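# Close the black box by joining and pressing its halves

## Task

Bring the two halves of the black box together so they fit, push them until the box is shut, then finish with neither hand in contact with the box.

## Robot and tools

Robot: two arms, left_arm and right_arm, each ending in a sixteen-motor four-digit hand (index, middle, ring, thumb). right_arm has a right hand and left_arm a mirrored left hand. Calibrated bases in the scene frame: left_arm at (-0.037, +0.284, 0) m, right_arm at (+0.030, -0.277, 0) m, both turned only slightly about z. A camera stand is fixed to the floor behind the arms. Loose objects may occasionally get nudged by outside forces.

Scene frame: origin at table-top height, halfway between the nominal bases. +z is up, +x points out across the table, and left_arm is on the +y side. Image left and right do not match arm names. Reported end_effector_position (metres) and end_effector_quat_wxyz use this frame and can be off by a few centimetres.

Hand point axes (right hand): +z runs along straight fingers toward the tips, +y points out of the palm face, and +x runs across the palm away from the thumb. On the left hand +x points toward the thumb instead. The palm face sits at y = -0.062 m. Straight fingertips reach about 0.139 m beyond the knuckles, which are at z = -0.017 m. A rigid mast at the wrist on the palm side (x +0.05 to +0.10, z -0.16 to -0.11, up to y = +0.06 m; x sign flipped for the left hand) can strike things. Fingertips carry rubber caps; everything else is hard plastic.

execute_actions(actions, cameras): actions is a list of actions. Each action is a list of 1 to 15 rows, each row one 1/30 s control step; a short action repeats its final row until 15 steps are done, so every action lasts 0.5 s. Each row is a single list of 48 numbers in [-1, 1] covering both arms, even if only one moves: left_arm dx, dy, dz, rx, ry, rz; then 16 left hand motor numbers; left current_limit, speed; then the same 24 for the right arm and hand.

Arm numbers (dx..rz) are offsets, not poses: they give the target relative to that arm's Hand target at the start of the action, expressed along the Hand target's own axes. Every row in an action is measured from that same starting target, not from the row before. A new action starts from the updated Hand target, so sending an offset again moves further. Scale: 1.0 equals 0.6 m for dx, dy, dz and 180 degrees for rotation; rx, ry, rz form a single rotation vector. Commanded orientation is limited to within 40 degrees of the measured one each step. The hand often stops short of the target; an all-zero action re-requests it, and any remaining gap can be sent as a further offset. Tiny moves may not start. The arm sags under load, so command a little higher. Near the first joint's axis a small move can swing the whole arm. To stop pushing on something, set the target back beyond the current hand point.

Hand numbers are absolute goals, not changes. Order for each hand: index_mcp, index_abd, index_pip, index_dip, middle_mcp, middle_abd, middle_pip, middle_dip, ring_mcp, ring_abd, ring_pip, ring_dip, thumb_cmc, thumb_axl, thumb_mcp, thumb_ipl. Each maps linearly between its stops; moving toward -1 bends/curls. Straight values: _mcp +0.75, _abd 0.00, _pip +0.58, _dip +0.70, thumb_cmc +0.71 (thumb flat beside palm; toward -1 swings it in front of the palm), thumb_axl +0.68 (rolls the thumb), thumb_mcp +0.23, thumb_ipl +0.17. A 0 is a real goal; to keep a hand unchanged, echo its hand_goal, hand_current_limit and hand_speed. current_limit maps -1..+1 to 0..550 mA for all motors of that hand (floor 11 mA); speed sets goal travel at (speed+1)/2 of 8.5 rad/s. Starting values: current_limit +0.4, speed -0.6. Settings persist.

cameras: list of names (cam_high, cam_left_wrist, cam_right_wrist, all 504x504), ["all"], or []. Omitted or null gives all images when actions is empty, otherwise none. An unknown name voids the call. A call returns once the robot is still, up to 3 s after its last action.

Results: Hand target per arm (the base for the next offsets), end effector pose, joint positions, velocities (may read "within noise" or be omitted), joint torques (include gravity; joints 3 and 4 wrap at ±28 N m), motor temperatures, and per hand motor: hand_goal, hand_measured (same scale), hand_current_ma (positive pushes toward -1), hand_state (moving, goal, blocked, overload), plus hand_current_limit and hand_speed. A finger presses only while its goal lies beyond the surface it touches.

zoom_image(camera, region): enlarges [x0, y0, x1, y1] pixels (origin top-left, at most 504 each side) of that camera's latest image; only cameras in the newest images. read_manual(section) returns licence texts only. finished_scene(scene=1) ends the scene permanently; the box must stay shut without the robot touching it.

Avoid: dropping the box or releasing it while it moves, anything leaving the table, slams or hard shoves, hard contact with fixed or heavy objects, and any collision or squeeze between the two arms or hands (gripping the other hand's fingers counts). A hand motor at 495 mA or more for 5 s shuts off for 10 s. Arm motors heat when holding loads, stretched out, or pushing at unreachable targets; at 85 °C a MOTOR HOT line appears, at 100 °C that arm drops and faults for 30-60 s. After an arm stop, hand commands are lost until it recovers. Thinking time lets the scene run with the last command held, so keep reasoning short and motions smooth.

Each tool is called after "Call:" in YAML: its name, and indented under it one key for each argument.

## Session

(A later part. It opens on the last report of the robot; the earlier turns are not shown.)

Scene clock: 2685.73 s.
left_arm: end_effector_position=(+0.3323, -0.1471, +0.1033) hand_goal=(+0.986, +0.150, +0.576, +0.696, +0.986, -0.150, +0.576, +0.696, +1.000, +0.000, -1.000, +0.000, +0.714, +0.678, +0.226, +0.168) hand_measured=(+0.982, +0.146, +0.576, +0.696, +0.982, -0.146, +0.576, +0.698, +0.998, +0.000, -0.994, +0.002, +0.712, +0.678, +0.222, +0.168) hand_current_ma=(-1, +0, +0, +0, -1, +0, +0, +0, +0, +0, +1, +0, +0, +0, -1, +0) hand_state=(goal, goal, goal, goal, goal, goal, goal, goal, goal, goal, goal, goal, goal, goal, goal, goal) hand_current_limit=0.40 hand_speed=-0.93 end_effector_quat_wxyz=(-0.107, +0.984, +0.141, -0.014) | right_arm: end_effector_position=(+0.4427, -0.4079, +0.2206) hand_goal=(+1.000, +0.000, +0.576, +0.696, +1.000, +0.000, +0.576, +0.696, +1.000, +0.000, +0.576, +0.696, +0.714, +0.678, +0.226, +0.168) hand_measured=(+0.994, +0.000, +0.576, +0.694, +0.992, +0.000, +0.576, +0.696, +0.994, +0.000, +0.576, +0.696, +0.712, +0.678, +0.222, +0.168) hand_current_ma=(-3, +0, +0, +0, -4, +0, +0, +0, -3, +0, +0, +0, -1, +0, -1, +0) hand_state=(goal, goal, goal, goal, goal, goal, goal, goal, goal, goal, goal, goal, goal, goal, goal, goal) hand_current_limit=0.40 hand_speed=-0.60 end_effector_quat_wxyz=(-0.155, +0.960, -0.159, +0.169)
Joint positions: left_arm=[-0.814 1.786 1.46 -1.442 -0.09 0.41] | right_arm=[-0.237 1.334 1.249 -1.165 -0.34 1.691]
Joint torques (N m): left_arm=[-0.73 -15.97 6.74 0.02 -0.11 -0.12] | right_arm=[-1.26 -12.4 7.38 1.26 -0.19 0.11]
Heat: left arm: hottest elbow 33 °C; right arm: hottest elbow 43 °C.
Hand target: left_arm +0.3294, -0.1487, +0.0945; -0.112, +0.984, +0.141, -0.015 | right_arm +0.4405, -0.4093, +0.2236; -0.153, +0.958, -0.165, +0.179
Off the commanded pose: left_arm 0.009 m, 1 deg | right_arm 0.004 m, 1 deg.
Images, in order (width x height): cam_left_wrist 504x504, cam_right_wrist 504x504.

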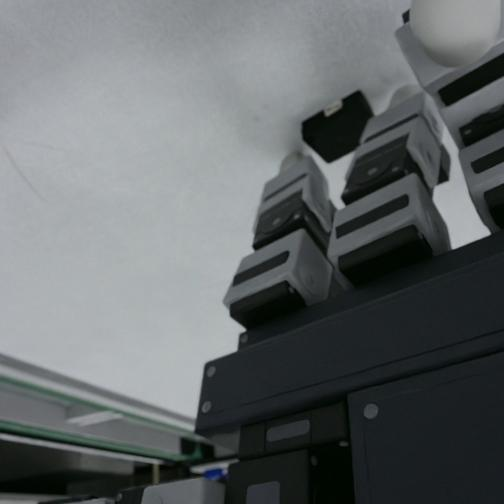

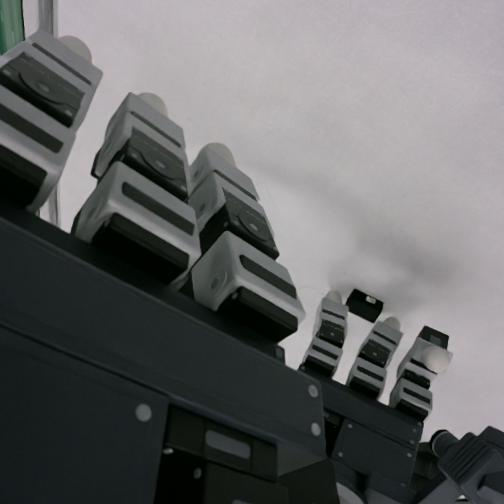

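Call:
execute_actions:
  actions:
    - [[0.0,0.0012,0.0052,0.0015,0,0,0.985,0.13,0.576,0.696,0.985,-0.13,0.576,0.696,1,0,-1,0,0.714,0.678,0.226,0.168,0.4,-0.93,0,0,0,0,0,0,1,0,0.576,0.696,1,0,0.576,0.696,1,0,0.576,0.696,0.714,0.678,0.226,0.168,0.4,-0.6]]

Scene clock: 2689.53 s.
left_arm: end_effector_position=(+0.3325, -0.1468, +0.1006) hand_goal=(+0.986, +0.130, +0.576, +0.696, +0.986, -0.130, +0.576, +0.696, +1.000, +0.000, -1.000, +0.000, +0.714, +0.678, +0.226, +0.168) hand_measured=(+0.982, +0.132, +0.576, +0.696, +0.982, -0.132, +0.576, +0.698, +0.998, +0.000, -0.994, +0.002, +0.712, +0.678, +0.222, +0.168) hand_current_ma=(-1, +0, +0, +0, -1, +0, +0, +0, +0, +0, +1, +0, +0, +0, -1, +0) hand_state=(goal, goal, goal, goal, goal, goal, goal, goal, goal, goal, goal, goal, goal, goal, goal, goal) hand_current_limit=0.40 hand_speed=-0.93 end_effector_quat_wxyz=(-0.110, +0.984, +0.141, -0.015) | right_arm: end_effector_position=(+0.4427, -0.4079, +0.2206) hand_goal=(+1.000, +0.000, +0.576, +0.696, +1.000, +0.000, +0.576, +0.696, +1.000, +0.000, +0.576, +0.696, +0.714, +0.678, +0.226, +0.168) hand_measured=(+0.994, +0.000, +0.576, +0.694, +0.992, +0.000, +0.576, +0.696, +0.994, +0.000, +0.576, +0.696, +0.712, +0.678, +0.222, +0.168) hand_current_ma=(-3, +0, +0, +0, -4, +0, +0, +0, -3, +0, +0, +0, -1, +0, -1, +0) hand_state=(goal, goal, goal, goal, goal, goal, goal, goal, goal, goal, goal, goal, goal, goal, goal, goal) hand_current_limit=0.40 hand_speed=-0.60 end_effector_quat_wxyz=(-0.155, +0.960, -0.159, +0.169)
Joint positions: left_arm=[-0.814 1.791 1.46 -1.442 -0.092 0.41] | right_arm=[-0.237 1.334 1.249 -1.165 -0.34 1.691]
Joint torques (N m): left_arm=[-0.73 -15.91 6.68 0.09 -0.11 -0.13] | right_arm=[-1.26 -12.45 7.41 1.25 -0.19 0.11]
Heat: left arm: hottest elbow 33 °C; right arm: hottest elbow 43 °C.
Hand target: left_arm +0.3295, -0.1487, +0.0913; -0.115, +0.983, +0.141, -0.015 | right_arm +0.4405, -0.4093, +0.2236; -0.153, +0.958, -0.165, +0.179
Off the commanded pose: left_arm 0.010 m, 1 deg | right_arm 0.004 m, 1 deg.

Call:
execute_actions:
  actions:
    - [[0,0,0,0,0,0,0.985,0.08,0.576,0.696,0.985,-0.08,0.576,0.696,1,0,-1,0,0.714,0.678,0.226,0.168,0.4,-0.93,0,0,0,0,0,0,1,0,0.576,0.696,1,0,0.576,0.696,1,0,0.576,0.696,0.714,0.678,0.226,0.168,0.4,-0.6]]
    - [[0,0,0,0,0,0,0.985,0.04,0.576,0.696,0.985,-0.04,0.576,0.696,1,0,-1,0,0.714,0.678,0.226,0.168,0.4,-0.95,0,0,0,0,0,0,1,0,0.576,0.696,1,0,0.576,0.696,1,0,0.576,0.696,0.714,0.678,0.226,0.168,0.4,-0.6]]
    - [[0,0,0,0,0,0,0.985,0.01,0.576,0.696,0.985,-0.01,0.576,0.696,1,0,-1,0,0.714,0.678,0.226,0.168,0.4,-0.95,0,0,0,0,0,0,1,0,0.576,0.696,1,0,0.576,0.696,1,0,0.576,0.696,0.714,0.678,0.226,0.168,0.4,-0.6]]

Call:
execute_actions:
  actions:
    - [[0,0,0,0,0,0,0.985,-0.02,0.576,0.696,0.985,0.02,0.576,0.696,1,0,-1,0,0.714,0.678,0.226,0.168,0.4,-0.95,0,0,0,0,0,0,1,0,0.576,0.696,1,0,0.576,0.696,1,0,0.576,0.696,0.714,0.678,0.226,0.168,0.4,-0.6]]
  cameras: ["cam_left_wrist","cam_right_wrist"]

Call:
zoom_image:
  camera: "cam_left_wrist"
  region: [275, 70, 395, 190]

Call:
zoom_image:
  camera: "cam_right_wrist"
  region: [340, 280, 395, 335]

Scene clock: 2698.00 s.
left_arm: end_effector_position=(+0.3325, -0.1468, +0.1006) hand_goal=(+0.986, +0.010, +0.576, +0.696, +0.986, -0.010, +0.576, +0.696, +1.000, +0.000, -1.000, +0.000, +0.714, +0.678, +0.226, +0.168) hand_measured=(+0.982, +0.070, +0.576, +0.696, +0.982, -0.070, +0.576, +0.698, +0.998, +0.000, -0.994, +0.002, +0.712, +0.678, +0.222, +0.168) hand_current_ma=(-1, +54, +0, +0, -1, -52, +0, +0, +0, +0, +1, +0, +0, +0, -1, +0) hand_state=(goal, blocked, goal, goal, goal, blocked, goal, goal, goal, goal, goal, goal, goal, goal, goal, goal) hand_current_limit=0.40 hand_speed=-0.95 end_effector_quat_wxyz=(-0.110, +0.984, +0.141, -0.015) | right_arm: end_effector_position=(+0.4427, -0.4079, +0.2206) hand_goal=(+1.000, +0.000, +0.576, +0.696, +1.000, +0.000, +0.576, +0.696, +1.000, +0.000, +0.576, +0.696, +0.714, +0.678, +0.226, +0.168) hand_measured=(+0.994, +0.000, +0.576, +0.694, +0.992, +0.000, +0.576, +0.696, +0.994, +0.000, +0.576, +0.696, +0.712, +0.678, +0.222, +0.168) hand_current_ma=(-3, +0, +0, +0, -4, +0, +0, +0, -3, +0, +0, +0, -1, +0, -1, +0) hand_state=(goal, goal, goal, goal, goal, goal, goal, goal, goal, goal, goal, goal, goal, goal, goal, goal) hand_current_limit=0.40 hand_speed=-0.60 end_effector_quat_wxyz=(-0.155, +0.960, -0.159, +0.169)
Joint positions: left_arm=[-0.814 1.791 1.46 -1.442 -0.092 0.41] | right_arm=[-0.237 1.334 1.249 -1.165 -0.34 1.691]
Joint torques (N m): left_arm=[-0.67 -15.91 6.68 0.06 -0.1 -0.13] | right_arm=[-1.32 -12.4 7.39 1.26 -0.19 0.12]
Heat: left arm: hottest elbow 33 °C; right arm: hottest elbow 43 °C.
Hand target: left_arm +0.3294, -0.1487, +0.0913; -0.115, +0.983, +0.141, -0.015 | right_arm +0.4405, -0.4093, +0.2236; -0.153, +0.958, -0.165, +0.179
Off the commanded pose: left_arm 0.010 m, 1 deg | right_arm 0.004 m, 1 deg.

Scene clock: 2698.70 s.
left_arm: end_effector_position=(+0.3325, -0.1468, +0.1006) hand_goal=(+0.986, -0.020, +0.576, +0.696, +0.986, +0.020, +0.576, +0.696, +1.000, +0.000, -1.000, +0.000, +0.714, +0.678, +0.226, +0.168) hand_measured=(+0.982, +0.068, +0.576, +0.696, +0.982, -0.068, +0.576, +0.698, +0.998, +0.000, -0.994, +0.002, +0.712, +0.678, +0.222, +0.168) hand_current_ma=(-1, +108, +0, +0, -1, -106, +0, +0, +0, +0, +1, +0, +0, +0, -1, +0) hand_state=(goal, blocked, goal, goal, goal, blocked, goal, goal, goal, goal, goal, goal, goal, goal, goal, goal) hand_current_limit=0.40 hand_speed=-0.95 end_effector_quat_wxyz=(-0.110, +0.984, +0.141, -0.015) | right_arm: end_effector_position=(+0.4427, -0.4079, +0.2206) hand_goal=(+1.000, +0.000, +0.576, +0.696, +1.000, +0.000, +0.576, +0.696, +1.000, +0.000, +0.576, +0.696, +0.714, +0.678, +0.226, +0.168) hand_measured=(+0.994, +0.000, +0.576, +0.694, +0.992, +0.000, +0.576, +0.696, +0.994, +0.000, +0.576, +0.696, +0.712, +0.678, +0.222, +0.168) hand_current_ma=(-3, +0, +0, +0, -4, +0, +0, +0, -3, +0, +0, +0, -1, +0, -1, +0) hand_state=(goal, goal, goal, goal, goal, goal, goal, goal, goal, goal, goal, goal, goal, goal, goal, goal) hand_current_limit=0.40 hand_speed=-0.60 end_effector_quat_wxyz=(-0.155, +0.960, -0.159, +0.169)
Joint positions: left_arm=[-0.814 1.791 1.46 -1.442 -0.092 0.41] | right_arm=[-0.237 1.334 1.249 -1.165 -0.34 1.691]
Joint torques (N m): left_arm=[-0.97 -16.03 6.68 0.06 -0.1 -0.14] | right_arm=[-1.26 -12.34 7.38 1.25 -0.19 0.12]
Heat: left arm: hottest elbow 33 °C; right arm: hottest elbow 43 °C.
Hand target: left_arm +0.3294, -0.1487, +0.0913; -0.115, +0.983, +0.141, -0.015 | right_arm +0.4405, -0.4093, +0.2236; -0.153, +0.958, -0.165, +0.179
Off the commanded pose: left_arm 0.010 m, 1 deg | right_arm 0.004 m, 1 deg.
Images, in order (width x height): cam_left_wrist 504x504, cam_right_wrist 504x504.

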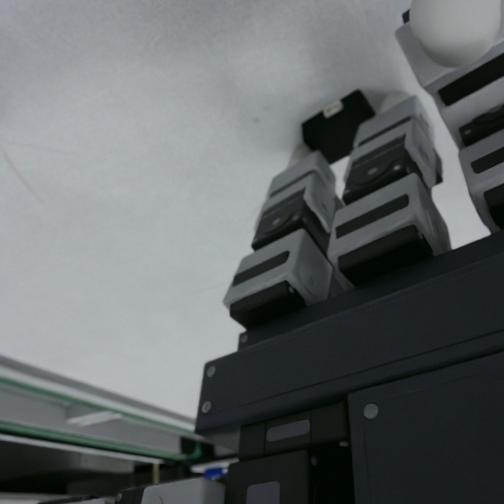

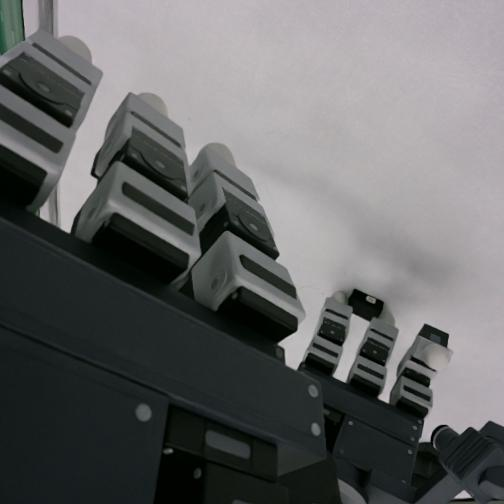

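Scaled by 4.200.

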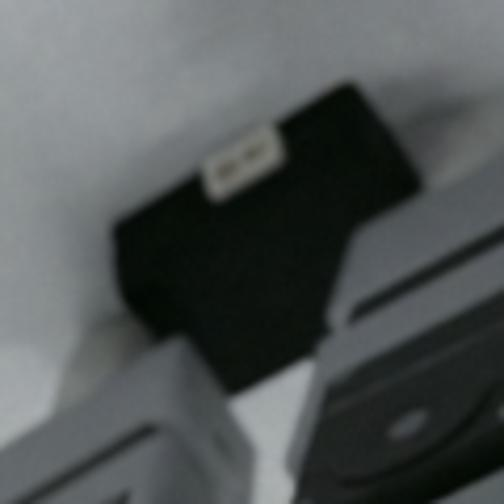

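Scaled by 9.164.

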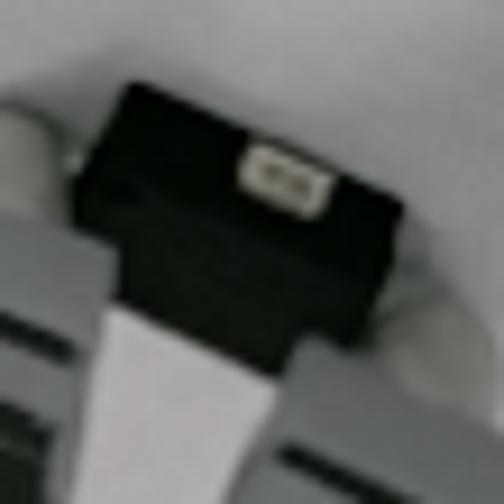

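Call:
execute_actions:
  actions:
    - [[0.0,-0.0055,-0.0234,-0.0066,0,0,0.985,-0.02,0.576,0.696,0.985,0.02,0.576,0.696,1,0,-1,0,0.714,0.678,0.226,0.168,0.4,-0.93,0,0,0,0,0,0,1,0,0.576,0.696,1,0,0.576,0.696,1,0,0.576,0.696,0.714,0.678,0.226,0.168,0.4,-0.6]]
    - [[0.0,-0.00275,-0.0117,-0.0033,0,0,0.985,-0.02,0.576,0.696,0.985,0.02,0.576,0.696,1,0,-1,0,0.714,0.678,0.226,0.168,0.4,-0.93,0,0,0,0,0,0,1,0,0.576,0.696,1,0,0.576,0.696,1,0,0.576,0.696,0.714,0.678,0.226,0.168,0.4,-0.6]]
  cameras: ["cam_left_wrist","cam_right_wrist"]

Call:
zoom_image:
  camera: "cam_left_wrist"
  region: [275, 70, 395, 190]

Call:
zoom_image:
  camera: "cam_right_wrist"
  region: [340, 280, 395, 335]

Scene clock: 2705.10 s.
left_arm: end_effector_position=(+0.3316, -0.1477, +0.1029) hand_goal=(+0.986, -0.020, +0.576, +0.696, +0.986, +0.020, +0.576, +0.696, +1.000, +0.000, -1.000, +0.000, +0.714, +0.678, +0.226, +0.168) hand_measured=(+0.982, +0.068, +0.576, +0.696, +0.982, -0.068, +0.576, +0.698, +0.998, +0.000, -0.994, +0.002, +0.712, +0.678, +0.222, +0.168) hand_current_ma=(-1, +108, +0, +0, -1, -106, +0, +0, +0, +0, +1, +0, +0, +0, -1, +0) hand_state=(goal, blocked, goal, goal, goal, blocked, goal, goal, goal, goal, goal, goal, goal, goal, goal, goal) hand_current_limit=0.40 hand_speed=-0.93 end_effector_quat_wxyz=(-0.106, +0.984, +0.141, -0.017) | right_arm: end_effector_position=(+0.4427, -0.4079, +0.2206) hand_goal=(+1.000, +0.000, +0.576, +0.696, +1.000, +0.000, +0.576, +0.696, +1.000, +0.000, +0.576, +0.696, +0.714, +0.678, +0.226, +0.168) hand_measured=(+0.994, +0.000, +0.576, +0.694, +0.992, +0.000, +0.576, +0.696, +0.994, +0.000, +0.576, +0.696, +0.712, +0.678, +0.222, +0.168) hand_current_ma=(-3, +0, +0, +0, -4, +0, +0, +0, -3, +0, +0, +0, -1, +0, -1, +0) hand_state=(goal, goal, goal, goal, goal, goal, goal, goal, goal, goal, goal, goal, goal, goal, goal, goal) hand_current_limit=0.40 hand_speed=-0.60 end_effector_quat_wxyz=(-0.155, +0.960, -0.159, +0.169)
Joint positions: left_arm=[-0.814 1.787 1.46 -1.442 -0.084 0.41] | right_arm=[-0.237 1.334 1.249 -1.165 -0.34 1.691]
Joint torques (N m): left_arm=[-0.44 -18.49 7.28 -0.38 0.06 -0.08] | right_arm=[-1.26 -12.45 7.41 1.26 -0.19 0.12]
Heat: left arm: hottest elbow 33 °C; right arm: hottest elbow 43 °C.
Hand target: left_arm +0.3294, -0.1486, +0.1129; -0.099, +0.985, +0.141, -0.013 | right_arm +0.4405, -0.4093, +0.2236; -0.153, +0.958, -0.165, +0.179
Off the commanded pose: left_arm 0.010 m, 1 deg | right_arm 0.004 m, 1 deg.
Images, in order (width x height): cam_left_wrist 504x504, cam_right_wrist 504x504.

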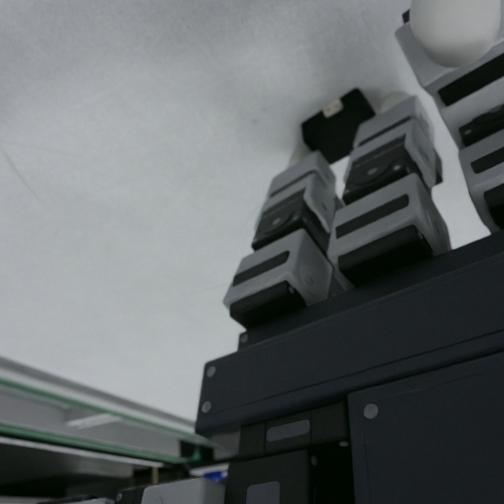

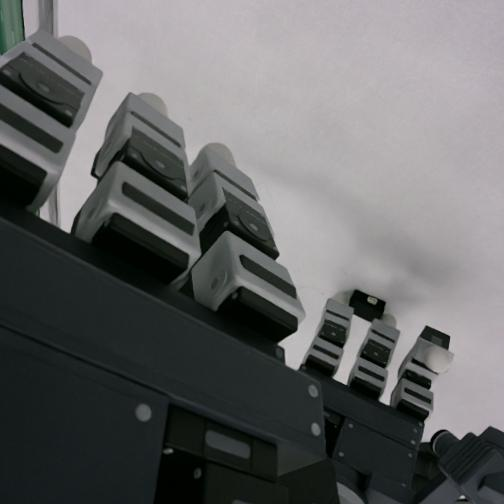

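Scaled by 4.200.

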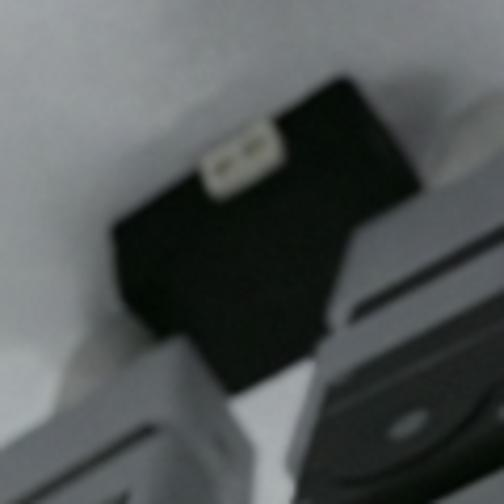

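Scaled by 9.164.

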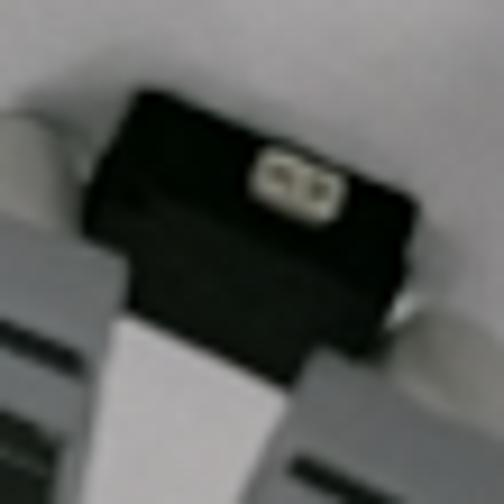

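Call:
execute_actions:
  actions:
    - [[0.0,-0.00275,-0.0117,-0.0033,0,0,0.985,-0.02,0.576,0.696,0.985,0.02,0.576,0.696,1,0,-1,0,0.714,0.678,0.226,0.168,0.4,-0.93,0,0,0,0,0,0,1,0,0.576,0.696,1,0,0.576,0.696,1,0,0.576,0.696,0.714,0.678,0.226,0.168,0.4,-0.6]]
  cameras: ["cam_left_wrist","cam_right_wrist"]

Call:
zoom_image:
  camera: "cam_left_wrist"
  region: [275, 70, 395, 190]

Call:
zoom_image:
  camera: "cam_right_wrist"
  region: [340, 280, 395, 335]

Scene clock: 2710.63 s.
left_arm: end_effector_position=(+0.3313, -0.1484, +0.1112) hand_goal=(+0.986, -0.020, +0.576, +0.696, +0.986, +0.020, +0.576, +0.696, +1.000, +0.000, -1.000, +0.000, +0.714, +0.678, +0.226, +0.168) hand_measured=(+0.982, +0.068, +0.576, +0.696, +0.982, -0.068, +0.576, +0.698, +0.998, +0.000, -0.994, +0.002, +0.712, +0.678, +0.222, +0.168) hand_current_ma=(-1, +108, +0, +0, -1, -106, +0, +0, +0, +0, +1, +0, +0, +0, -1, +0) hand_state=(goal, blocked, goal, goal, goal, blocked, goal, goal, goal, goal, goal, goal, goal, goal, goal, goal) hand_current_limit=0.40 hand_speed=-0.93 end_effector_quat_wxyz=(-0.099, +0.985, +0.142, -0.014) | right_arm: end_effector_position=(+0.4427, -0.4079, +0.2206) hand_goal=(+1.000, +0.000, +0.576, +0.696, +1.000, +0.000, +0.576, +0.696, +1.000, +0.000, +0.576, +0.696, +0.714, +0.678, +0.226, +0.168) hand_measured=(+0.994, +0.000, +0.576, +0.694, +0.992, +0.000, +0.576, +0.696, +0.994, +0.000, +0.576, +0.696, +0.712, +0.678, +0.222, +0.168) hand_current_ma=(-3, +0, +0, +0, -4, +0, +0, +0, -3, +0, +0, +0, -1, +0, -1, +0) hand_state=(goal, goal, goal, goal, goal, goal, goal, goal, goal, goal, goal, goal, goal, goal, goal, goal) hand_current_limit=0.40 hand_speed=-0.60 end_effector_quat_wxyz=(-0.155, +0.960, -0.159, +0.169)
Joint positions: left_arm=[-0.814 1.772 1.46 -1.442 -0.081 0.41] | right_arm=[-0.237 1.334 1.249 -1.165 -0.34 1.691]
Joint torques (N m): left_arm=[-0.38 -18.26 7.51 -0.55 0.07 -0.05] | right_arm=[-1.32 -12.34 7.39 1.26 -0.19 0.12]
Heat: left arm: hottest elbow 33 °C; right arm: hottest elbow 43 °C.
Hand target: left_arm +0.3293, -0.1484, +0.1201; -0.094, +0.985, +0.141, -0.012 | right_arm +0.4405, -0.4093, +0.2236; -0.153, +0.958, -0.165, +0.179
Off the commanded pose: left_arm 0.009 m, 1 deg | right_arm 0.004 m, 1 deg.
Images, in order (width x height): cam_left_wrist 504x504, cam_right_wrist 504x504.

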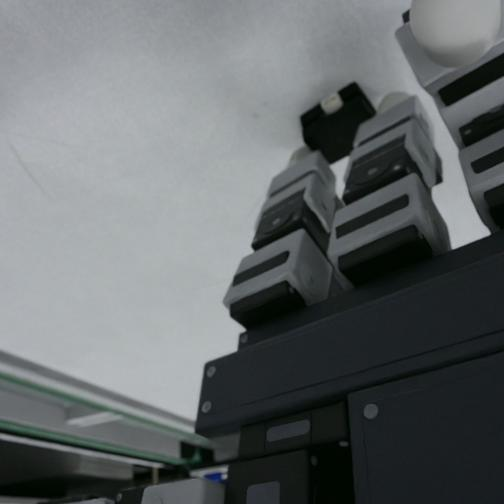

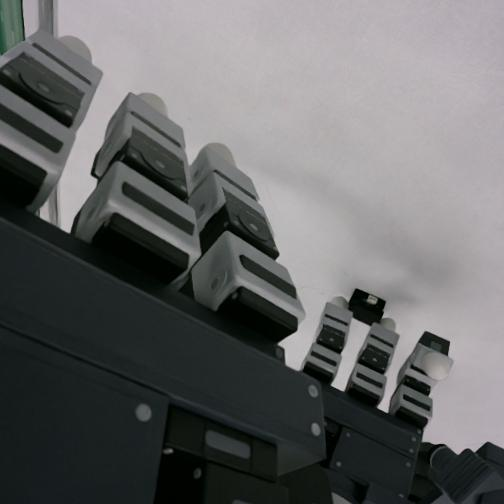

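Scaled by 4.200.

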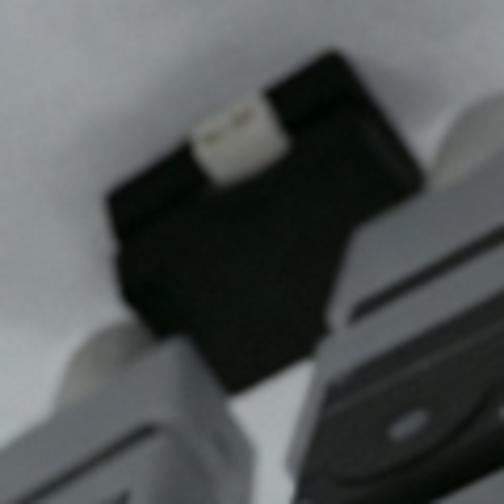

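Scaled by 9.164.

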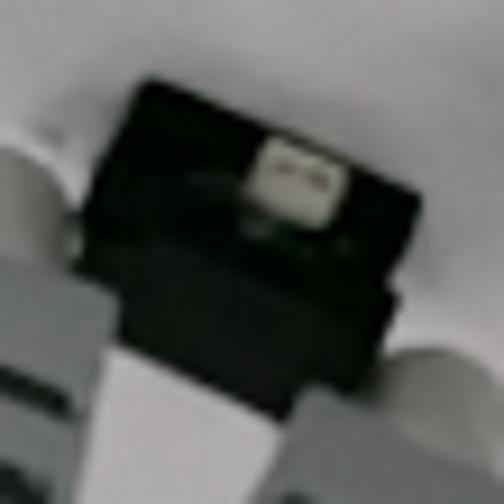

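Call:
zoom_image:
  camera: "cam_left_wrist"
  region: [297, 78, 342, 123]

Call:
zoom_image:
  camera: "cam_left_wrist"
  region: [335, 78, 380, 123]

Call:
zoom_image:
  camera: "cam_right_wrist"
  region: [346, 284, 391, 329]

Scaled by 11.200.

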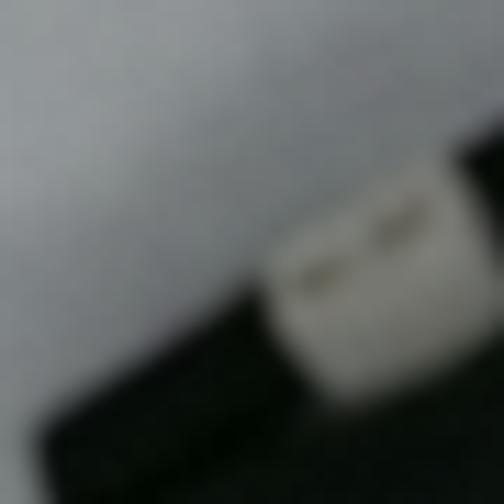

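Scaled by 11.200.

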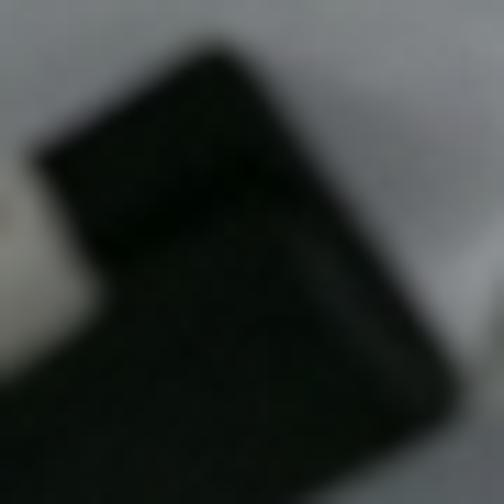

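Scaled by 11.200.

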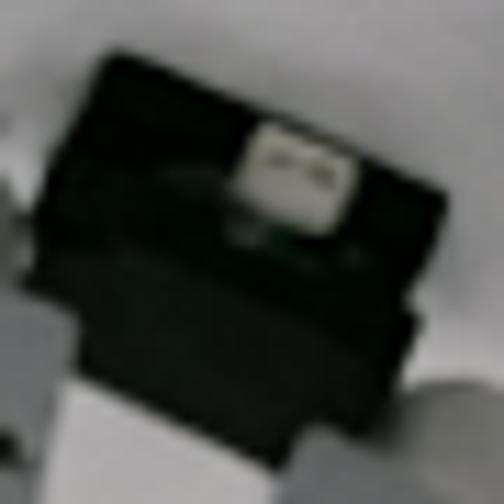

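Call:
execute_actions:
  actions:
    - [[0.0,0.0055,0.0234,0.0066,0,0,0.985,-0.02,0.576,0.696,0.985,0.02,0.576,0.696,1,0,-1,0,0.714,0.678,0.226,0.168,0.4,-0.93,0,0,0,0,0,0,1,0,0.576,0.696,1,0,0.576,0.696,1,0,0.576,0.696,0.714,0.678,0.226,0.168,0.4,-0.6]]
    - [[0.0,0.0034,0.0146,0.0041,0,0,0.985,-0.02,0.576,0.696,0.985,0.02,0.576,0.696,1,0,-1,0,0.714,0.678,0.226,0.168,0.4,-0.93,0,0,0,0,0,0,1,0,0.576,0.696,1,0,0.576,0.696,1,0,0.576,0.696,0.714,0.678,0.226,0.168,0.4,-0.6]]
  cameras: ["cam_left_wrist","cam_right_wrist"]

Call:
zoom_image:
  camera: "cam_left_wrist"
  region: [290, 78, 380, 168]

Call:
zoom_image:
  camera: "cam_right_wrist"
  region: [346, 284, 391, 329]

Scene clock: 2755.67 s.
left_arm: end_effector_position=(+0.3322, -0.1473, +0.1039) hand_goal=(+0.986, -0.020, +0.576, +0.696, +0.986, +0.020, +0.576, +0.696, +1.000, +0.000, -1.000, +0.000, +0.714, +0.678, +0.226, +0.168) hand_measured=(+0.982, +0.068, +0.576, +0.696, +0.982, -0.068, +0.576, +0.698, +0.998, +0.000, -0.994, +0.002, +0.712, +0.678, +0.222, +0.168) hand_current_ma=(-1, +108, +0, +0, -1, -106, +0, +0, +0, +0, +1, +0, +0, +0, -1, +0) hand_state=(goal, blocked, goal, goal, goal, blocked, goal, goal, goal, goal, goal, goal, goal, goal, goal, goal) hand_current_limit=0.40 hand_speed=-0.93 end_effector_quat_wxyz=(-0.106, +0.984, +0.141, -0.014) | right_arm: end_effector_position=(+0.4427, -0.4079, +0.2206) hand_goal=(+1.000, +0.000, +0.576, +0.696, +1.000, +0.000, +0.576, +0.696, +1.000, +0.000, +0.576, +0.696, +0.714, +0.678, +0.226, +0.168) hand_measured=(+0.994, +0.000, +0.576, +0.694, +0.992, +0.000, +0.576, +0.696, +0.994, +0.000, +0.576, +0.696, +0.712, +0.678, +0.222, +0.168) hand_current_ma=(-3, +0, +0, +0, -4, +0, +0, +0, -3, +0, +0, +0, -1, +0, -1, +0) hand_state=(goal, goal, goal, goal, goal, goal, goal, goal, goal, goal, goal, goal, goal, goal, goal, goal) hand_current_limit=0.40 hand_speed=-0.60 end_effector_quat_wxyz=(-0.155, +0.960, -0.159, +0.169)
Joint positions: left_arm=[-0.814 1.785 1.46 -1.442 -0.089 0.41] | right_arm=[-0.237 1.334 1.249 -1.165 -0.34 1.691]
Joint torques (N m): left_arm=[-0.79 -15.91 6.9 -0.06 -0.11 -0.13] | right_arm=[-1.32 -12.45 7.39 1.26 -0.19 0.12]
Heat: left arm: hottest shoulder 33 °C; right arm: hottest elbow 42 °C.
Hand target: left_arm +0.3295, -0.1491, +0.0966; -0.111, +0.984, +0.141, -0.015 | right_arm +0.4405, -0.4093, +0.2236; -0.153, +0.958, -0.165, +0.179
Off the commanded pose: left_arm 0.008 m, 0 deg | right_arm 0.004 m, 1 deg.
Images, in order (width x height): cam_left_wrist 504x504, cam_right_wrist 504x504.

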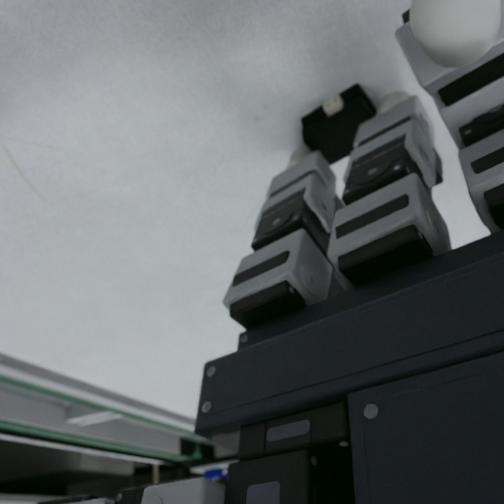

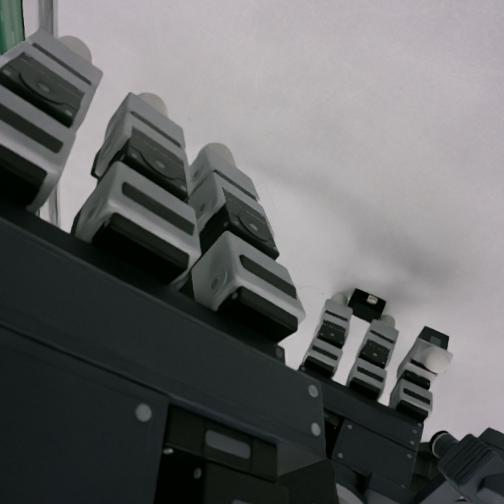

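Scaled by 5.600.

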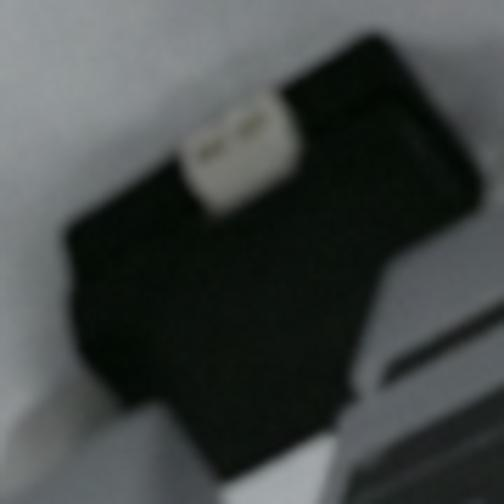

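Scaled by 11.200.

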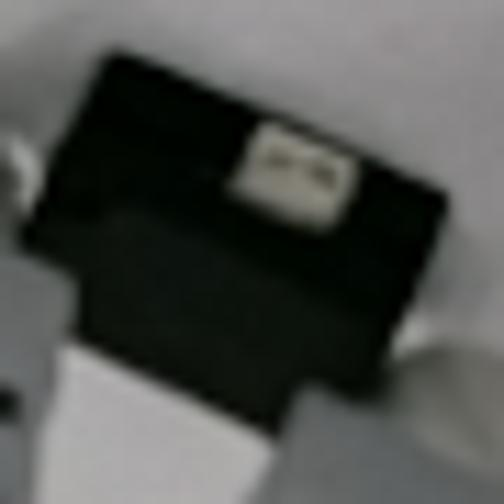

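Call:
execute_actions:
  actions:
    - [[0.0,0.0014,0.006,0.0017,0,0,0.985,-0.02,0.576,0.696,0.985,0.02,0.576,0.696,1,0,-1,0,0.714,0.678,0.226,0.168,0.4,-0.93,0,0,0,0,0,0,1,0,0.576,0.696,1,0,0.576,0.696,1,0,0.576,0.696,0.714,0.678,0.226,0.168,0.4,-0.6]]
  cameras: ["cam_left_wrist","cam_right_wrist"]

Call:
zoom_image:
  camera: "cam_left_wrist"
  region: [290, 78, 380, 168]

Call:
zoom_image:
  camera: "cam_right_wrist"
  region: [346, 284, 391, 329]

Scene clock: 2765.97 s.
left_arm: end_effector_position=(+0.3324, -0.1470, +0.1023) hand_goal=(+0.986, -0.020, +0.576, +0.696, +0.986, +0.020, +0.576, +0.696, +1.000, +0.000, -1.000, +0.000, +0.714, +0.678, +0.226, +0.168) hand_measured=(+0.982, +0.068, +0.576, +0.696, +0.982, -0.068, +0.576, +0.698, +0.998, +0.000, -0.994, +0.002, +0.712, +0.678, +0.222, +0.168) hand_current_ma=(-1, +108, +0, +0, -1, -106, +0, +0, +0, +0, +1, +0, +0, +0, -1, +0) hand_state=(goal, blocked, goal, goal, goal, blocked, goal, goal, goal, goal, goal, goal, goal, goal, goal, goal) hand_current_limit=0.40 hand_speed=-0.93 end_effector_quat_wxyz=(-0.108, +0.984, +0.141, -0.014) | right_arm: end_effector_position=(+0.4427, -0.4079, +0.2206) hand_goal=(+1.000, +0.000, +0.576, +0.696, +1.000, +0.000, +0.576, +0.696, +1.000, +0.000, +0.576, +0.696, +0.714, +0.678, +0.226, +0.168) hand_measured=(+0.994, +0.000, +0.576, +0.694, +0.992, +0.000, +0.576, +0.696, +0.994, +0.000, +0.576, +0.696, +0.712, +0.678, +0.222, +0.168) hand_current_ma=(-3, +0, +0, +0, -4, +0, +0, +0, -3, +0, +0, +0, -1, +0, -1, +0) hand_state=(goal, goal, goal, goal, goal, goal, goal, goal, goal, goal, goal, goal, goal, goal, goal, goal) hand_current_limit=0.40 hand_speed=-0.60 end_effector_quat_wxyz=(-0.155, +0.960, -0.159, +0.169)
Joint positions: left_arm=[-0.814 1.788 1.46 -1.442 -0.091 0.41] | right_arm=[-0.237 1.334 1.249 -1.165 -0.34 1.691]
Joint torques (N m): left_arm=[-0.67 -15.85 6.79 -0.01 -0.11 -0.13] | right_arm=[-1.26 -12.28 7.39 1.26 -0.18 0.12]
Heat: left arm: hottest shoulder 32 °C; right arm: hottest elbow 42 °C.
Hand target: left_arm +0.3295, -0.1491, +0.0929; -0.113, +0.983, +0.141, -0.015 | right_arm +0.4405, -0.4093, +0.2236; -0.153, +0.958, -0.165, +0.179
Off the commanded pose: left_arm 0.010 m, 1 deg | right_arm 0.004 m, 1 deg.
Images, in order (width x height): cam_left_wrist 504x504, cam_right_wrist 504x504.

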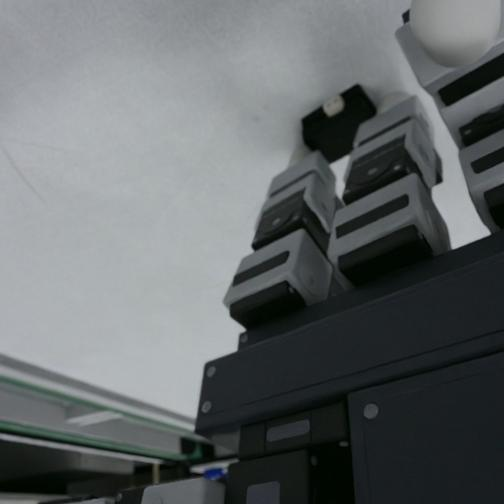

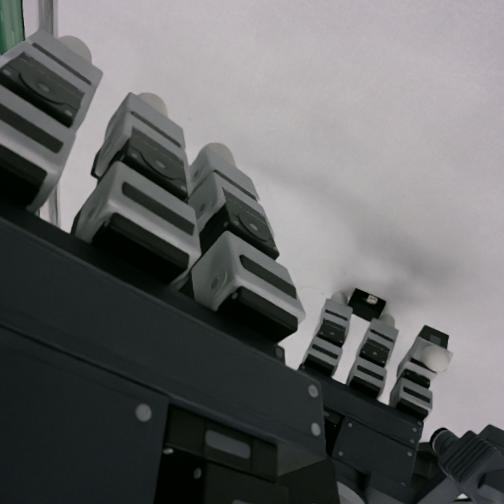

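Scaled by 5.600.

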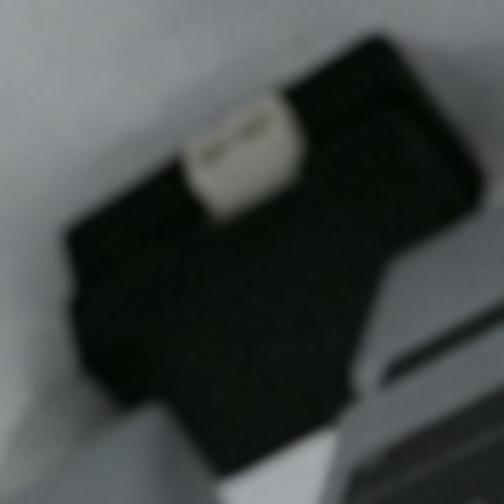

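Scaled by 11.200.

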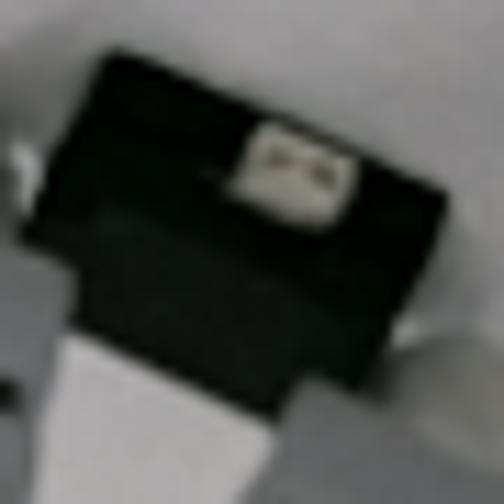

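Call:
zoom_image:
  camera: "cam_left_wrist"
  region: [340, 78, 385, 123]

Call:
zoom_image:
  camera: "cam_left_wrist"
  region: [297, 108, 327, 138]

Call:
zoom_image:
  camera: "cam_right_wrist"
  region: [368, 298, 390, 320]

Scaled by 11.200.

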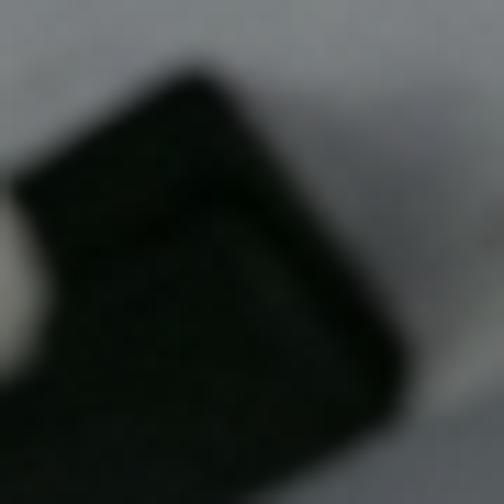

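Scaled by 16.800.

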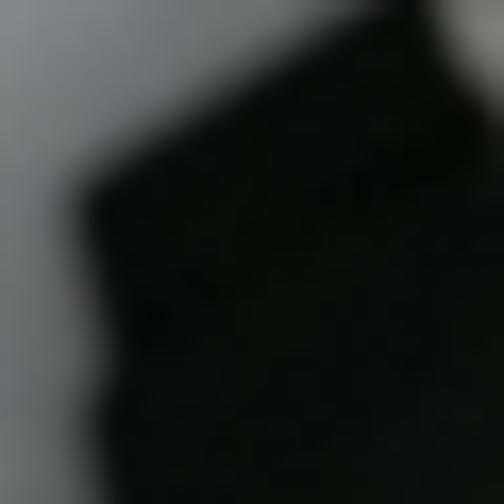

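Scaled by 22.909.

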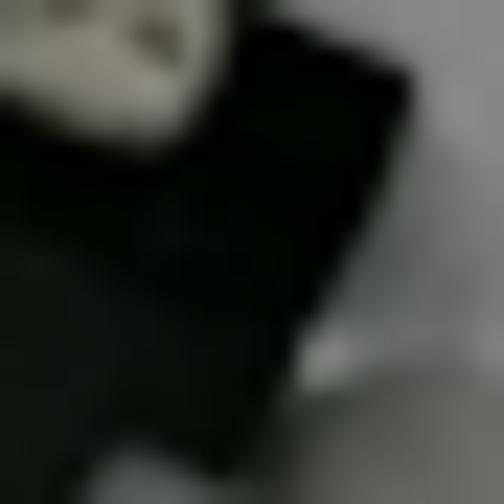

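Call:
execute_actions:
  actions:
    - [[0,0,0,0,0,0,0.996,-0.029,0.576,0.696,0.996,0.011,0.576,0.696,1,0,-1,0,0.714,0.678,0.226,0.168,0.4,-0.93,0,0,0,0,0,0,1,0,0.576,0.696,1,0,0.576,0.696,1,0,0.576,0.696,0.714,0.678,0.226,0.168,0.4,-0.6]]

Scene clock: 2786.17 s.
left_arm: end_effector_position=(+0.3324, -0.1470, +0.1023) hand_goal=(+0.996, -0.028, +0.576, +0.696, +0.996, +0.012, +0.576, +0.696, +1.000, +0.000, -1.000, +0.000, +0.714, +0.678, +0.226, +0.168) hand_measured=(+0.984, +0.068, +0.576, +0.696, +0.982, -0.068, +0.576, +0.698, +0.998, +0.000, -0.994, +0.002, +0.712, +0.678, +0.222, +0.168) hand_current_ma=(-4, +123, +0, +0, -4, -89, +0, +0, +0, +0, +1, +0, +0, +0, -1, +0) hand_state=(goal, blocked, goal, goal, goal, blocked, goal, goal, goal, goal, goal, goal, goal, goal, goal, goal) hand_current_limit=0.40 hand_speed=-0.93 end_effector_quat_wxyz=(-0.108, +0.984, +0.141, -0.014) | right_arm: end_effector_position=(+0.4427, -0.4079, +0.2206) hand_goal=(+1.000, +0.000, +0.576, +0.696, +1.000, +0.000, +0.576, +0.696, +1.000, +0.000, +0.576, +0.696, +0.714, +0.678, +0.226, +0.168) hand_measured=(+0.994, +0.000, +0.576, +0.694, +0.992, +0.000, +0.576, +0.696, +0.994, +0.000, +0.576, +0.696, +0.712, +0.678, +0.222, +0.168) hand_current_ma=(-3, +0, +0, +0, -4, +0, +0, +0, -3, +0, +0, +0, -1, +0, -1, +0) hand_state=(goal, goal, goal, goal, goal, goal, goal, goal, goal, goal, goal, goal, goal, goal, goal, goal) hand_current_limit=0.40 hand_speed=-0.60 end_effector_quat_wxyz=(-0.155, +0.960, -0.159, +0.169)
Joint positions: left_arm=[-0.814 1.788 1.46 -1.442 -0.091 0.41] | right_arm=[-0.237 1.334 1.249 -1.165 -0.34 1.691]
Joint torques (N m): left_arm=[-0.79 -15.97 6.76 0.01 -0.1 -0.13] | right_arm=[-1.26 -12.34 7.39 1.26 -0.19 0.12]
Heat: left arm: hottest elbow 32 °C; right arm: hottest elbow 42 °C.
Hand target: left_arm +0.3295, -0.1491, +0.0929; -0.113, +0.983, +0.141, -0.015 | right_arm +0.4405, -0.4093, +0.2236; -0.153, +0.958, -0.165, +0.179
Off the commanded pose: left_arm 0.010 m, 1 deg | right_arm 0.004 m, 1 deg.

Call:
execute_actions:
  actions:
    - [[0,0,0,0,0,0,1.0,-0.045,0.596,0.696,1.0,-0.005,0.596,0.696,1,0,-1,0,0.714,0.678,0.226,0.168,0.4,-0.93,0,0,0,0,0,0,1,0,0.576,0.696,1,0,0.576,0.696,1,0,0.576,0.696,0.714,0.678,0.226,0.168,0.4,-0.6]]

Scene clock: 2788.23 s.
left_arm: end_effector_position=(+0.3324, -0.1469, +0.1023) hand_goal=(+1.000, -0.044, +0.596, +0.696, +1.000, -0.004, +0.596, +0.696, +1.000, +0.000, -1.000, +0.000, +0.714, +0.678, +0.226, +0.168) hand_measured=(+0.986, +0.066, +0.590, +0.696, +0.986, -0.068, +0.590, +0.698, +0.998, +0.000, -0.994, +0.002, +0.712, +0.678, +0.222, +0.168) hand_current_ma=(-5, +159, -1, +0, -5, -59, -1, +0, +0, +0, +1, +0, +0, +0, -1, +0) hand_state=(goal, blocked, goal, goal, goal, blocked, goal, goal, goal, goal, goal, goal, goal, goal, goal, goal) hand_current_limit=0.40 hand_speed=-0.93 end_effector_quat_wxyz=(-0.108, +0.984, +0.141, -0.014) | right_arm: end_effector_position=(+0.4427, -0.4079, +0.2206) hand_goal=(+1.000, +0.000, +0.576, +0.696, +1.000, +0.000, +0.576, +0.696, +1.000, +0.000, +0.576, +0.696, +0.714, +0.678, +0.226, +0.168) hand_measured=(+0.994, +0.000, +0.576, +0.694, +0.992, +0.000, +0.576, +0.696, +0.994, +0.000, +0.576, +0.696, +0.712, +0.678, +0.222, +0.168) hand_current_ma=(-3, +0, +0, +0, -4, +0, +0, +0, -3, +0, +0, +0, -1, +0, -1, +0) hand_state=(goal, goal, goal, goal, goal, goal, goal, goal, goal, goal, goal, goal, goal, goal, goal, goal) hand_current_limit=0.40 hand_speed=-0.60 end_effector_quat_wxyz=(-0.155, +0.960, -0.159, +0.169)
Joint positions: left_arm=[-0.814 1.788 1.46 -1.442 -0.091 0.41] | right_arm=[-0.237 1.334 1.249 -1.165 -0.34 1.691]
Joint torques (N m): left_arm=[-0.79 -15.74 6.83 0.01 -0.1 -0.13] | right_arm=[-1.26 -12.4 7.38 1.26 -0.19 0.11]
Heat: left arm: hottest elbow 32 °C; right arm: hottest elbow 42 °C.
Hand target: left_arm +0.3296, -0.1491, +0.0929; -0.113, +0.983, +0.141, -0.015 | right_arm +0.4405, -0.4093, +0.2236; -0.153, +0.958, -0.165, +0.179
Off the commanded pose: left_arm 0.010 m, 1 deg | right_arm 0.004 m, 1 deg.

Call:
execute_actions:
  actions:
    - [[0,0,0,0,0,0,1.0,-0.06,0.596,0.696,1.0,-0.025,0.596,0.696,1,0,-1,0,0.714,0.678,0.226,0.168,0.4,-0.93,0,0,0,0,0,0,1,0,0.576,0.696,1,0,0.576,0.696,1,0,0.576,0.696,0.714,0.678,0.226,0.168,0.4,-0.6]]
  cameras: ["cam_left_wrist","cam_right_wrist"]

Call:
zoom_image:
  camera: "cam_left_wrist"
  region: [340, 78, 385, 123]

Call:
zoom_image:
  camera: "cam_left_wrist"
  region: [297, 108, 342, 153]

Call:
zoom_image:
  camera: "cam_right_wrist"
  region: [346, 284, 391, 329]

Scene clock: 2792.20 s.
left_arm: end_effector_position=(+0.3324, -0.1469, +0.1023) hand_goal=(+1.000, -0.060, +0.596, +0.696, +1.000, -0.024, +0.596, +0.696, +1.000, +0.000, -1.000, +0.000, +0.714, +0.678, +0.226, +0.168) hand_measured=(+0.986, +0.056, +0.592, +0.696, +0.986, -0.076, +0.590, +0.698, +0.998, +0.000, -0.994, +0.002, +0.712, +0.678, +0.222, +0.168) hand_current_ma=(-5, +179, -1, +0, -5, -41, -1, +0, +0, +0, +1, +0, +0, +0, -1, +0) hand_state=(goal, blocked, goal, goal, goal, blocked, goal, goal, goal, goal, goal, goal, goal, goal, goal, goal) hand_current_limit=0.40 hand_speed=-0.93 end_effector_quat_wxyz=(-0.108, +0.984, +0.141, -0.014) | right_arm: end_effector_position=(+0.4427, -0.4079, +0.2206) hand_goal=(+1.000, +0.000, +0.576, +0.696, +1.000, +0.000, +0.576, +0.696, +1.000, +0.000, +0.576, +0.696, +0.714, +0.678, +0.226, +0.168) hand_measured=(+0.994, +0.000, +0.576, +0.694, +0.992, +0.000, +0.576, +0.696, +0.994, +0.000, +0.576, +0.696, +0.712, +0.678, +0.222, +0.168) hand_current_ma=(-3, +0, +0, +0, -4, +0, +0, +0, -3, +0, +0, +0, -1, +0, -1, +0) hand_state=(goal, goal, goal, goal, goal, goal, goal, goal, goal, goal, goal, goal, goal, goal, goal, goal) hand_current_limit=0.40 hand_speed=-0.60 end_effector_quat_wxyz=(-0.155, +0.960, -0.159, +0.169)
Joint positions: left_arm=[-0.814 1.788 1.46 -1.442 -0.091 0.41] | right_arm=[-0.237 1.334 1.249 -1.165 -0.34 1.691]
Joint torques (N m): left_arm=[-0.67 -15.85 6.82 0.02 -0.09 -0.14] | right_arm=[-1.2 -12.4 7.39 1.24 -0.19 0.12]
Heat: left arm: hottest elbow 32 °C; right arm: hottest elbow 42 °C.
Hand target: left_arm +0.3295, -0.1491, +0.0929; -0.113, +0.983, +0.141, -0.015 | right_arm +0.4405, -0.4093, +0.2236; -0.153, +0.958, -0.165, +0.179
Off the commanded pose: left_arm 0.010 m, 1 deg | right_arm 0.004 m, 1 deg.
Images, in order (width x height): cam_left_wrist 504x504, cam_right_wrist 504x504.

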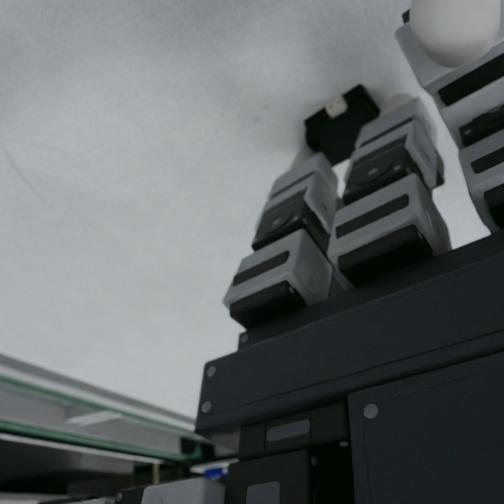

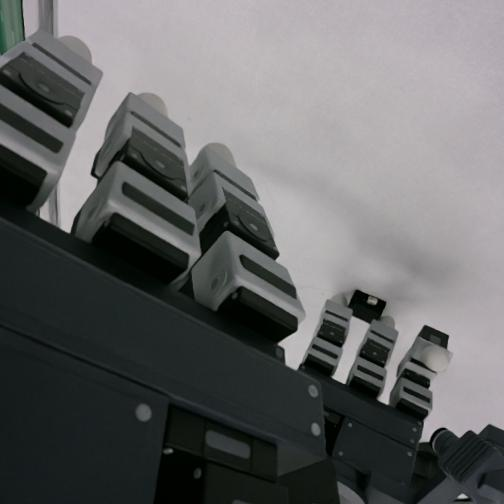

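Scaled by 11.200.

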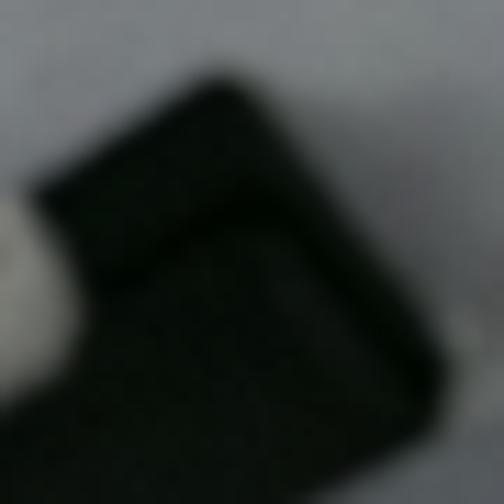

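Scaled by 11.200.

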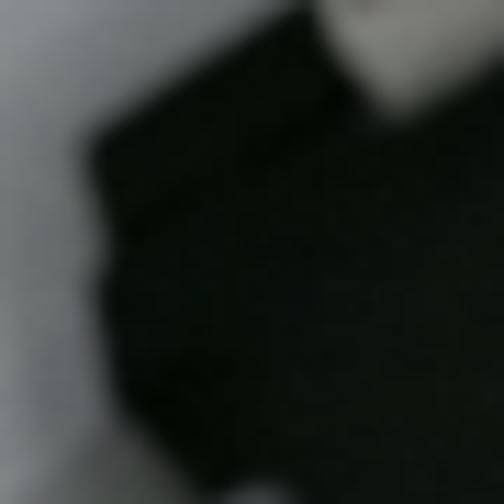

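Scaled by 11.200.

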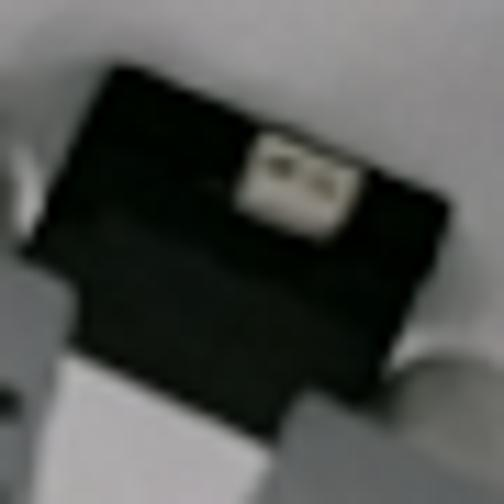

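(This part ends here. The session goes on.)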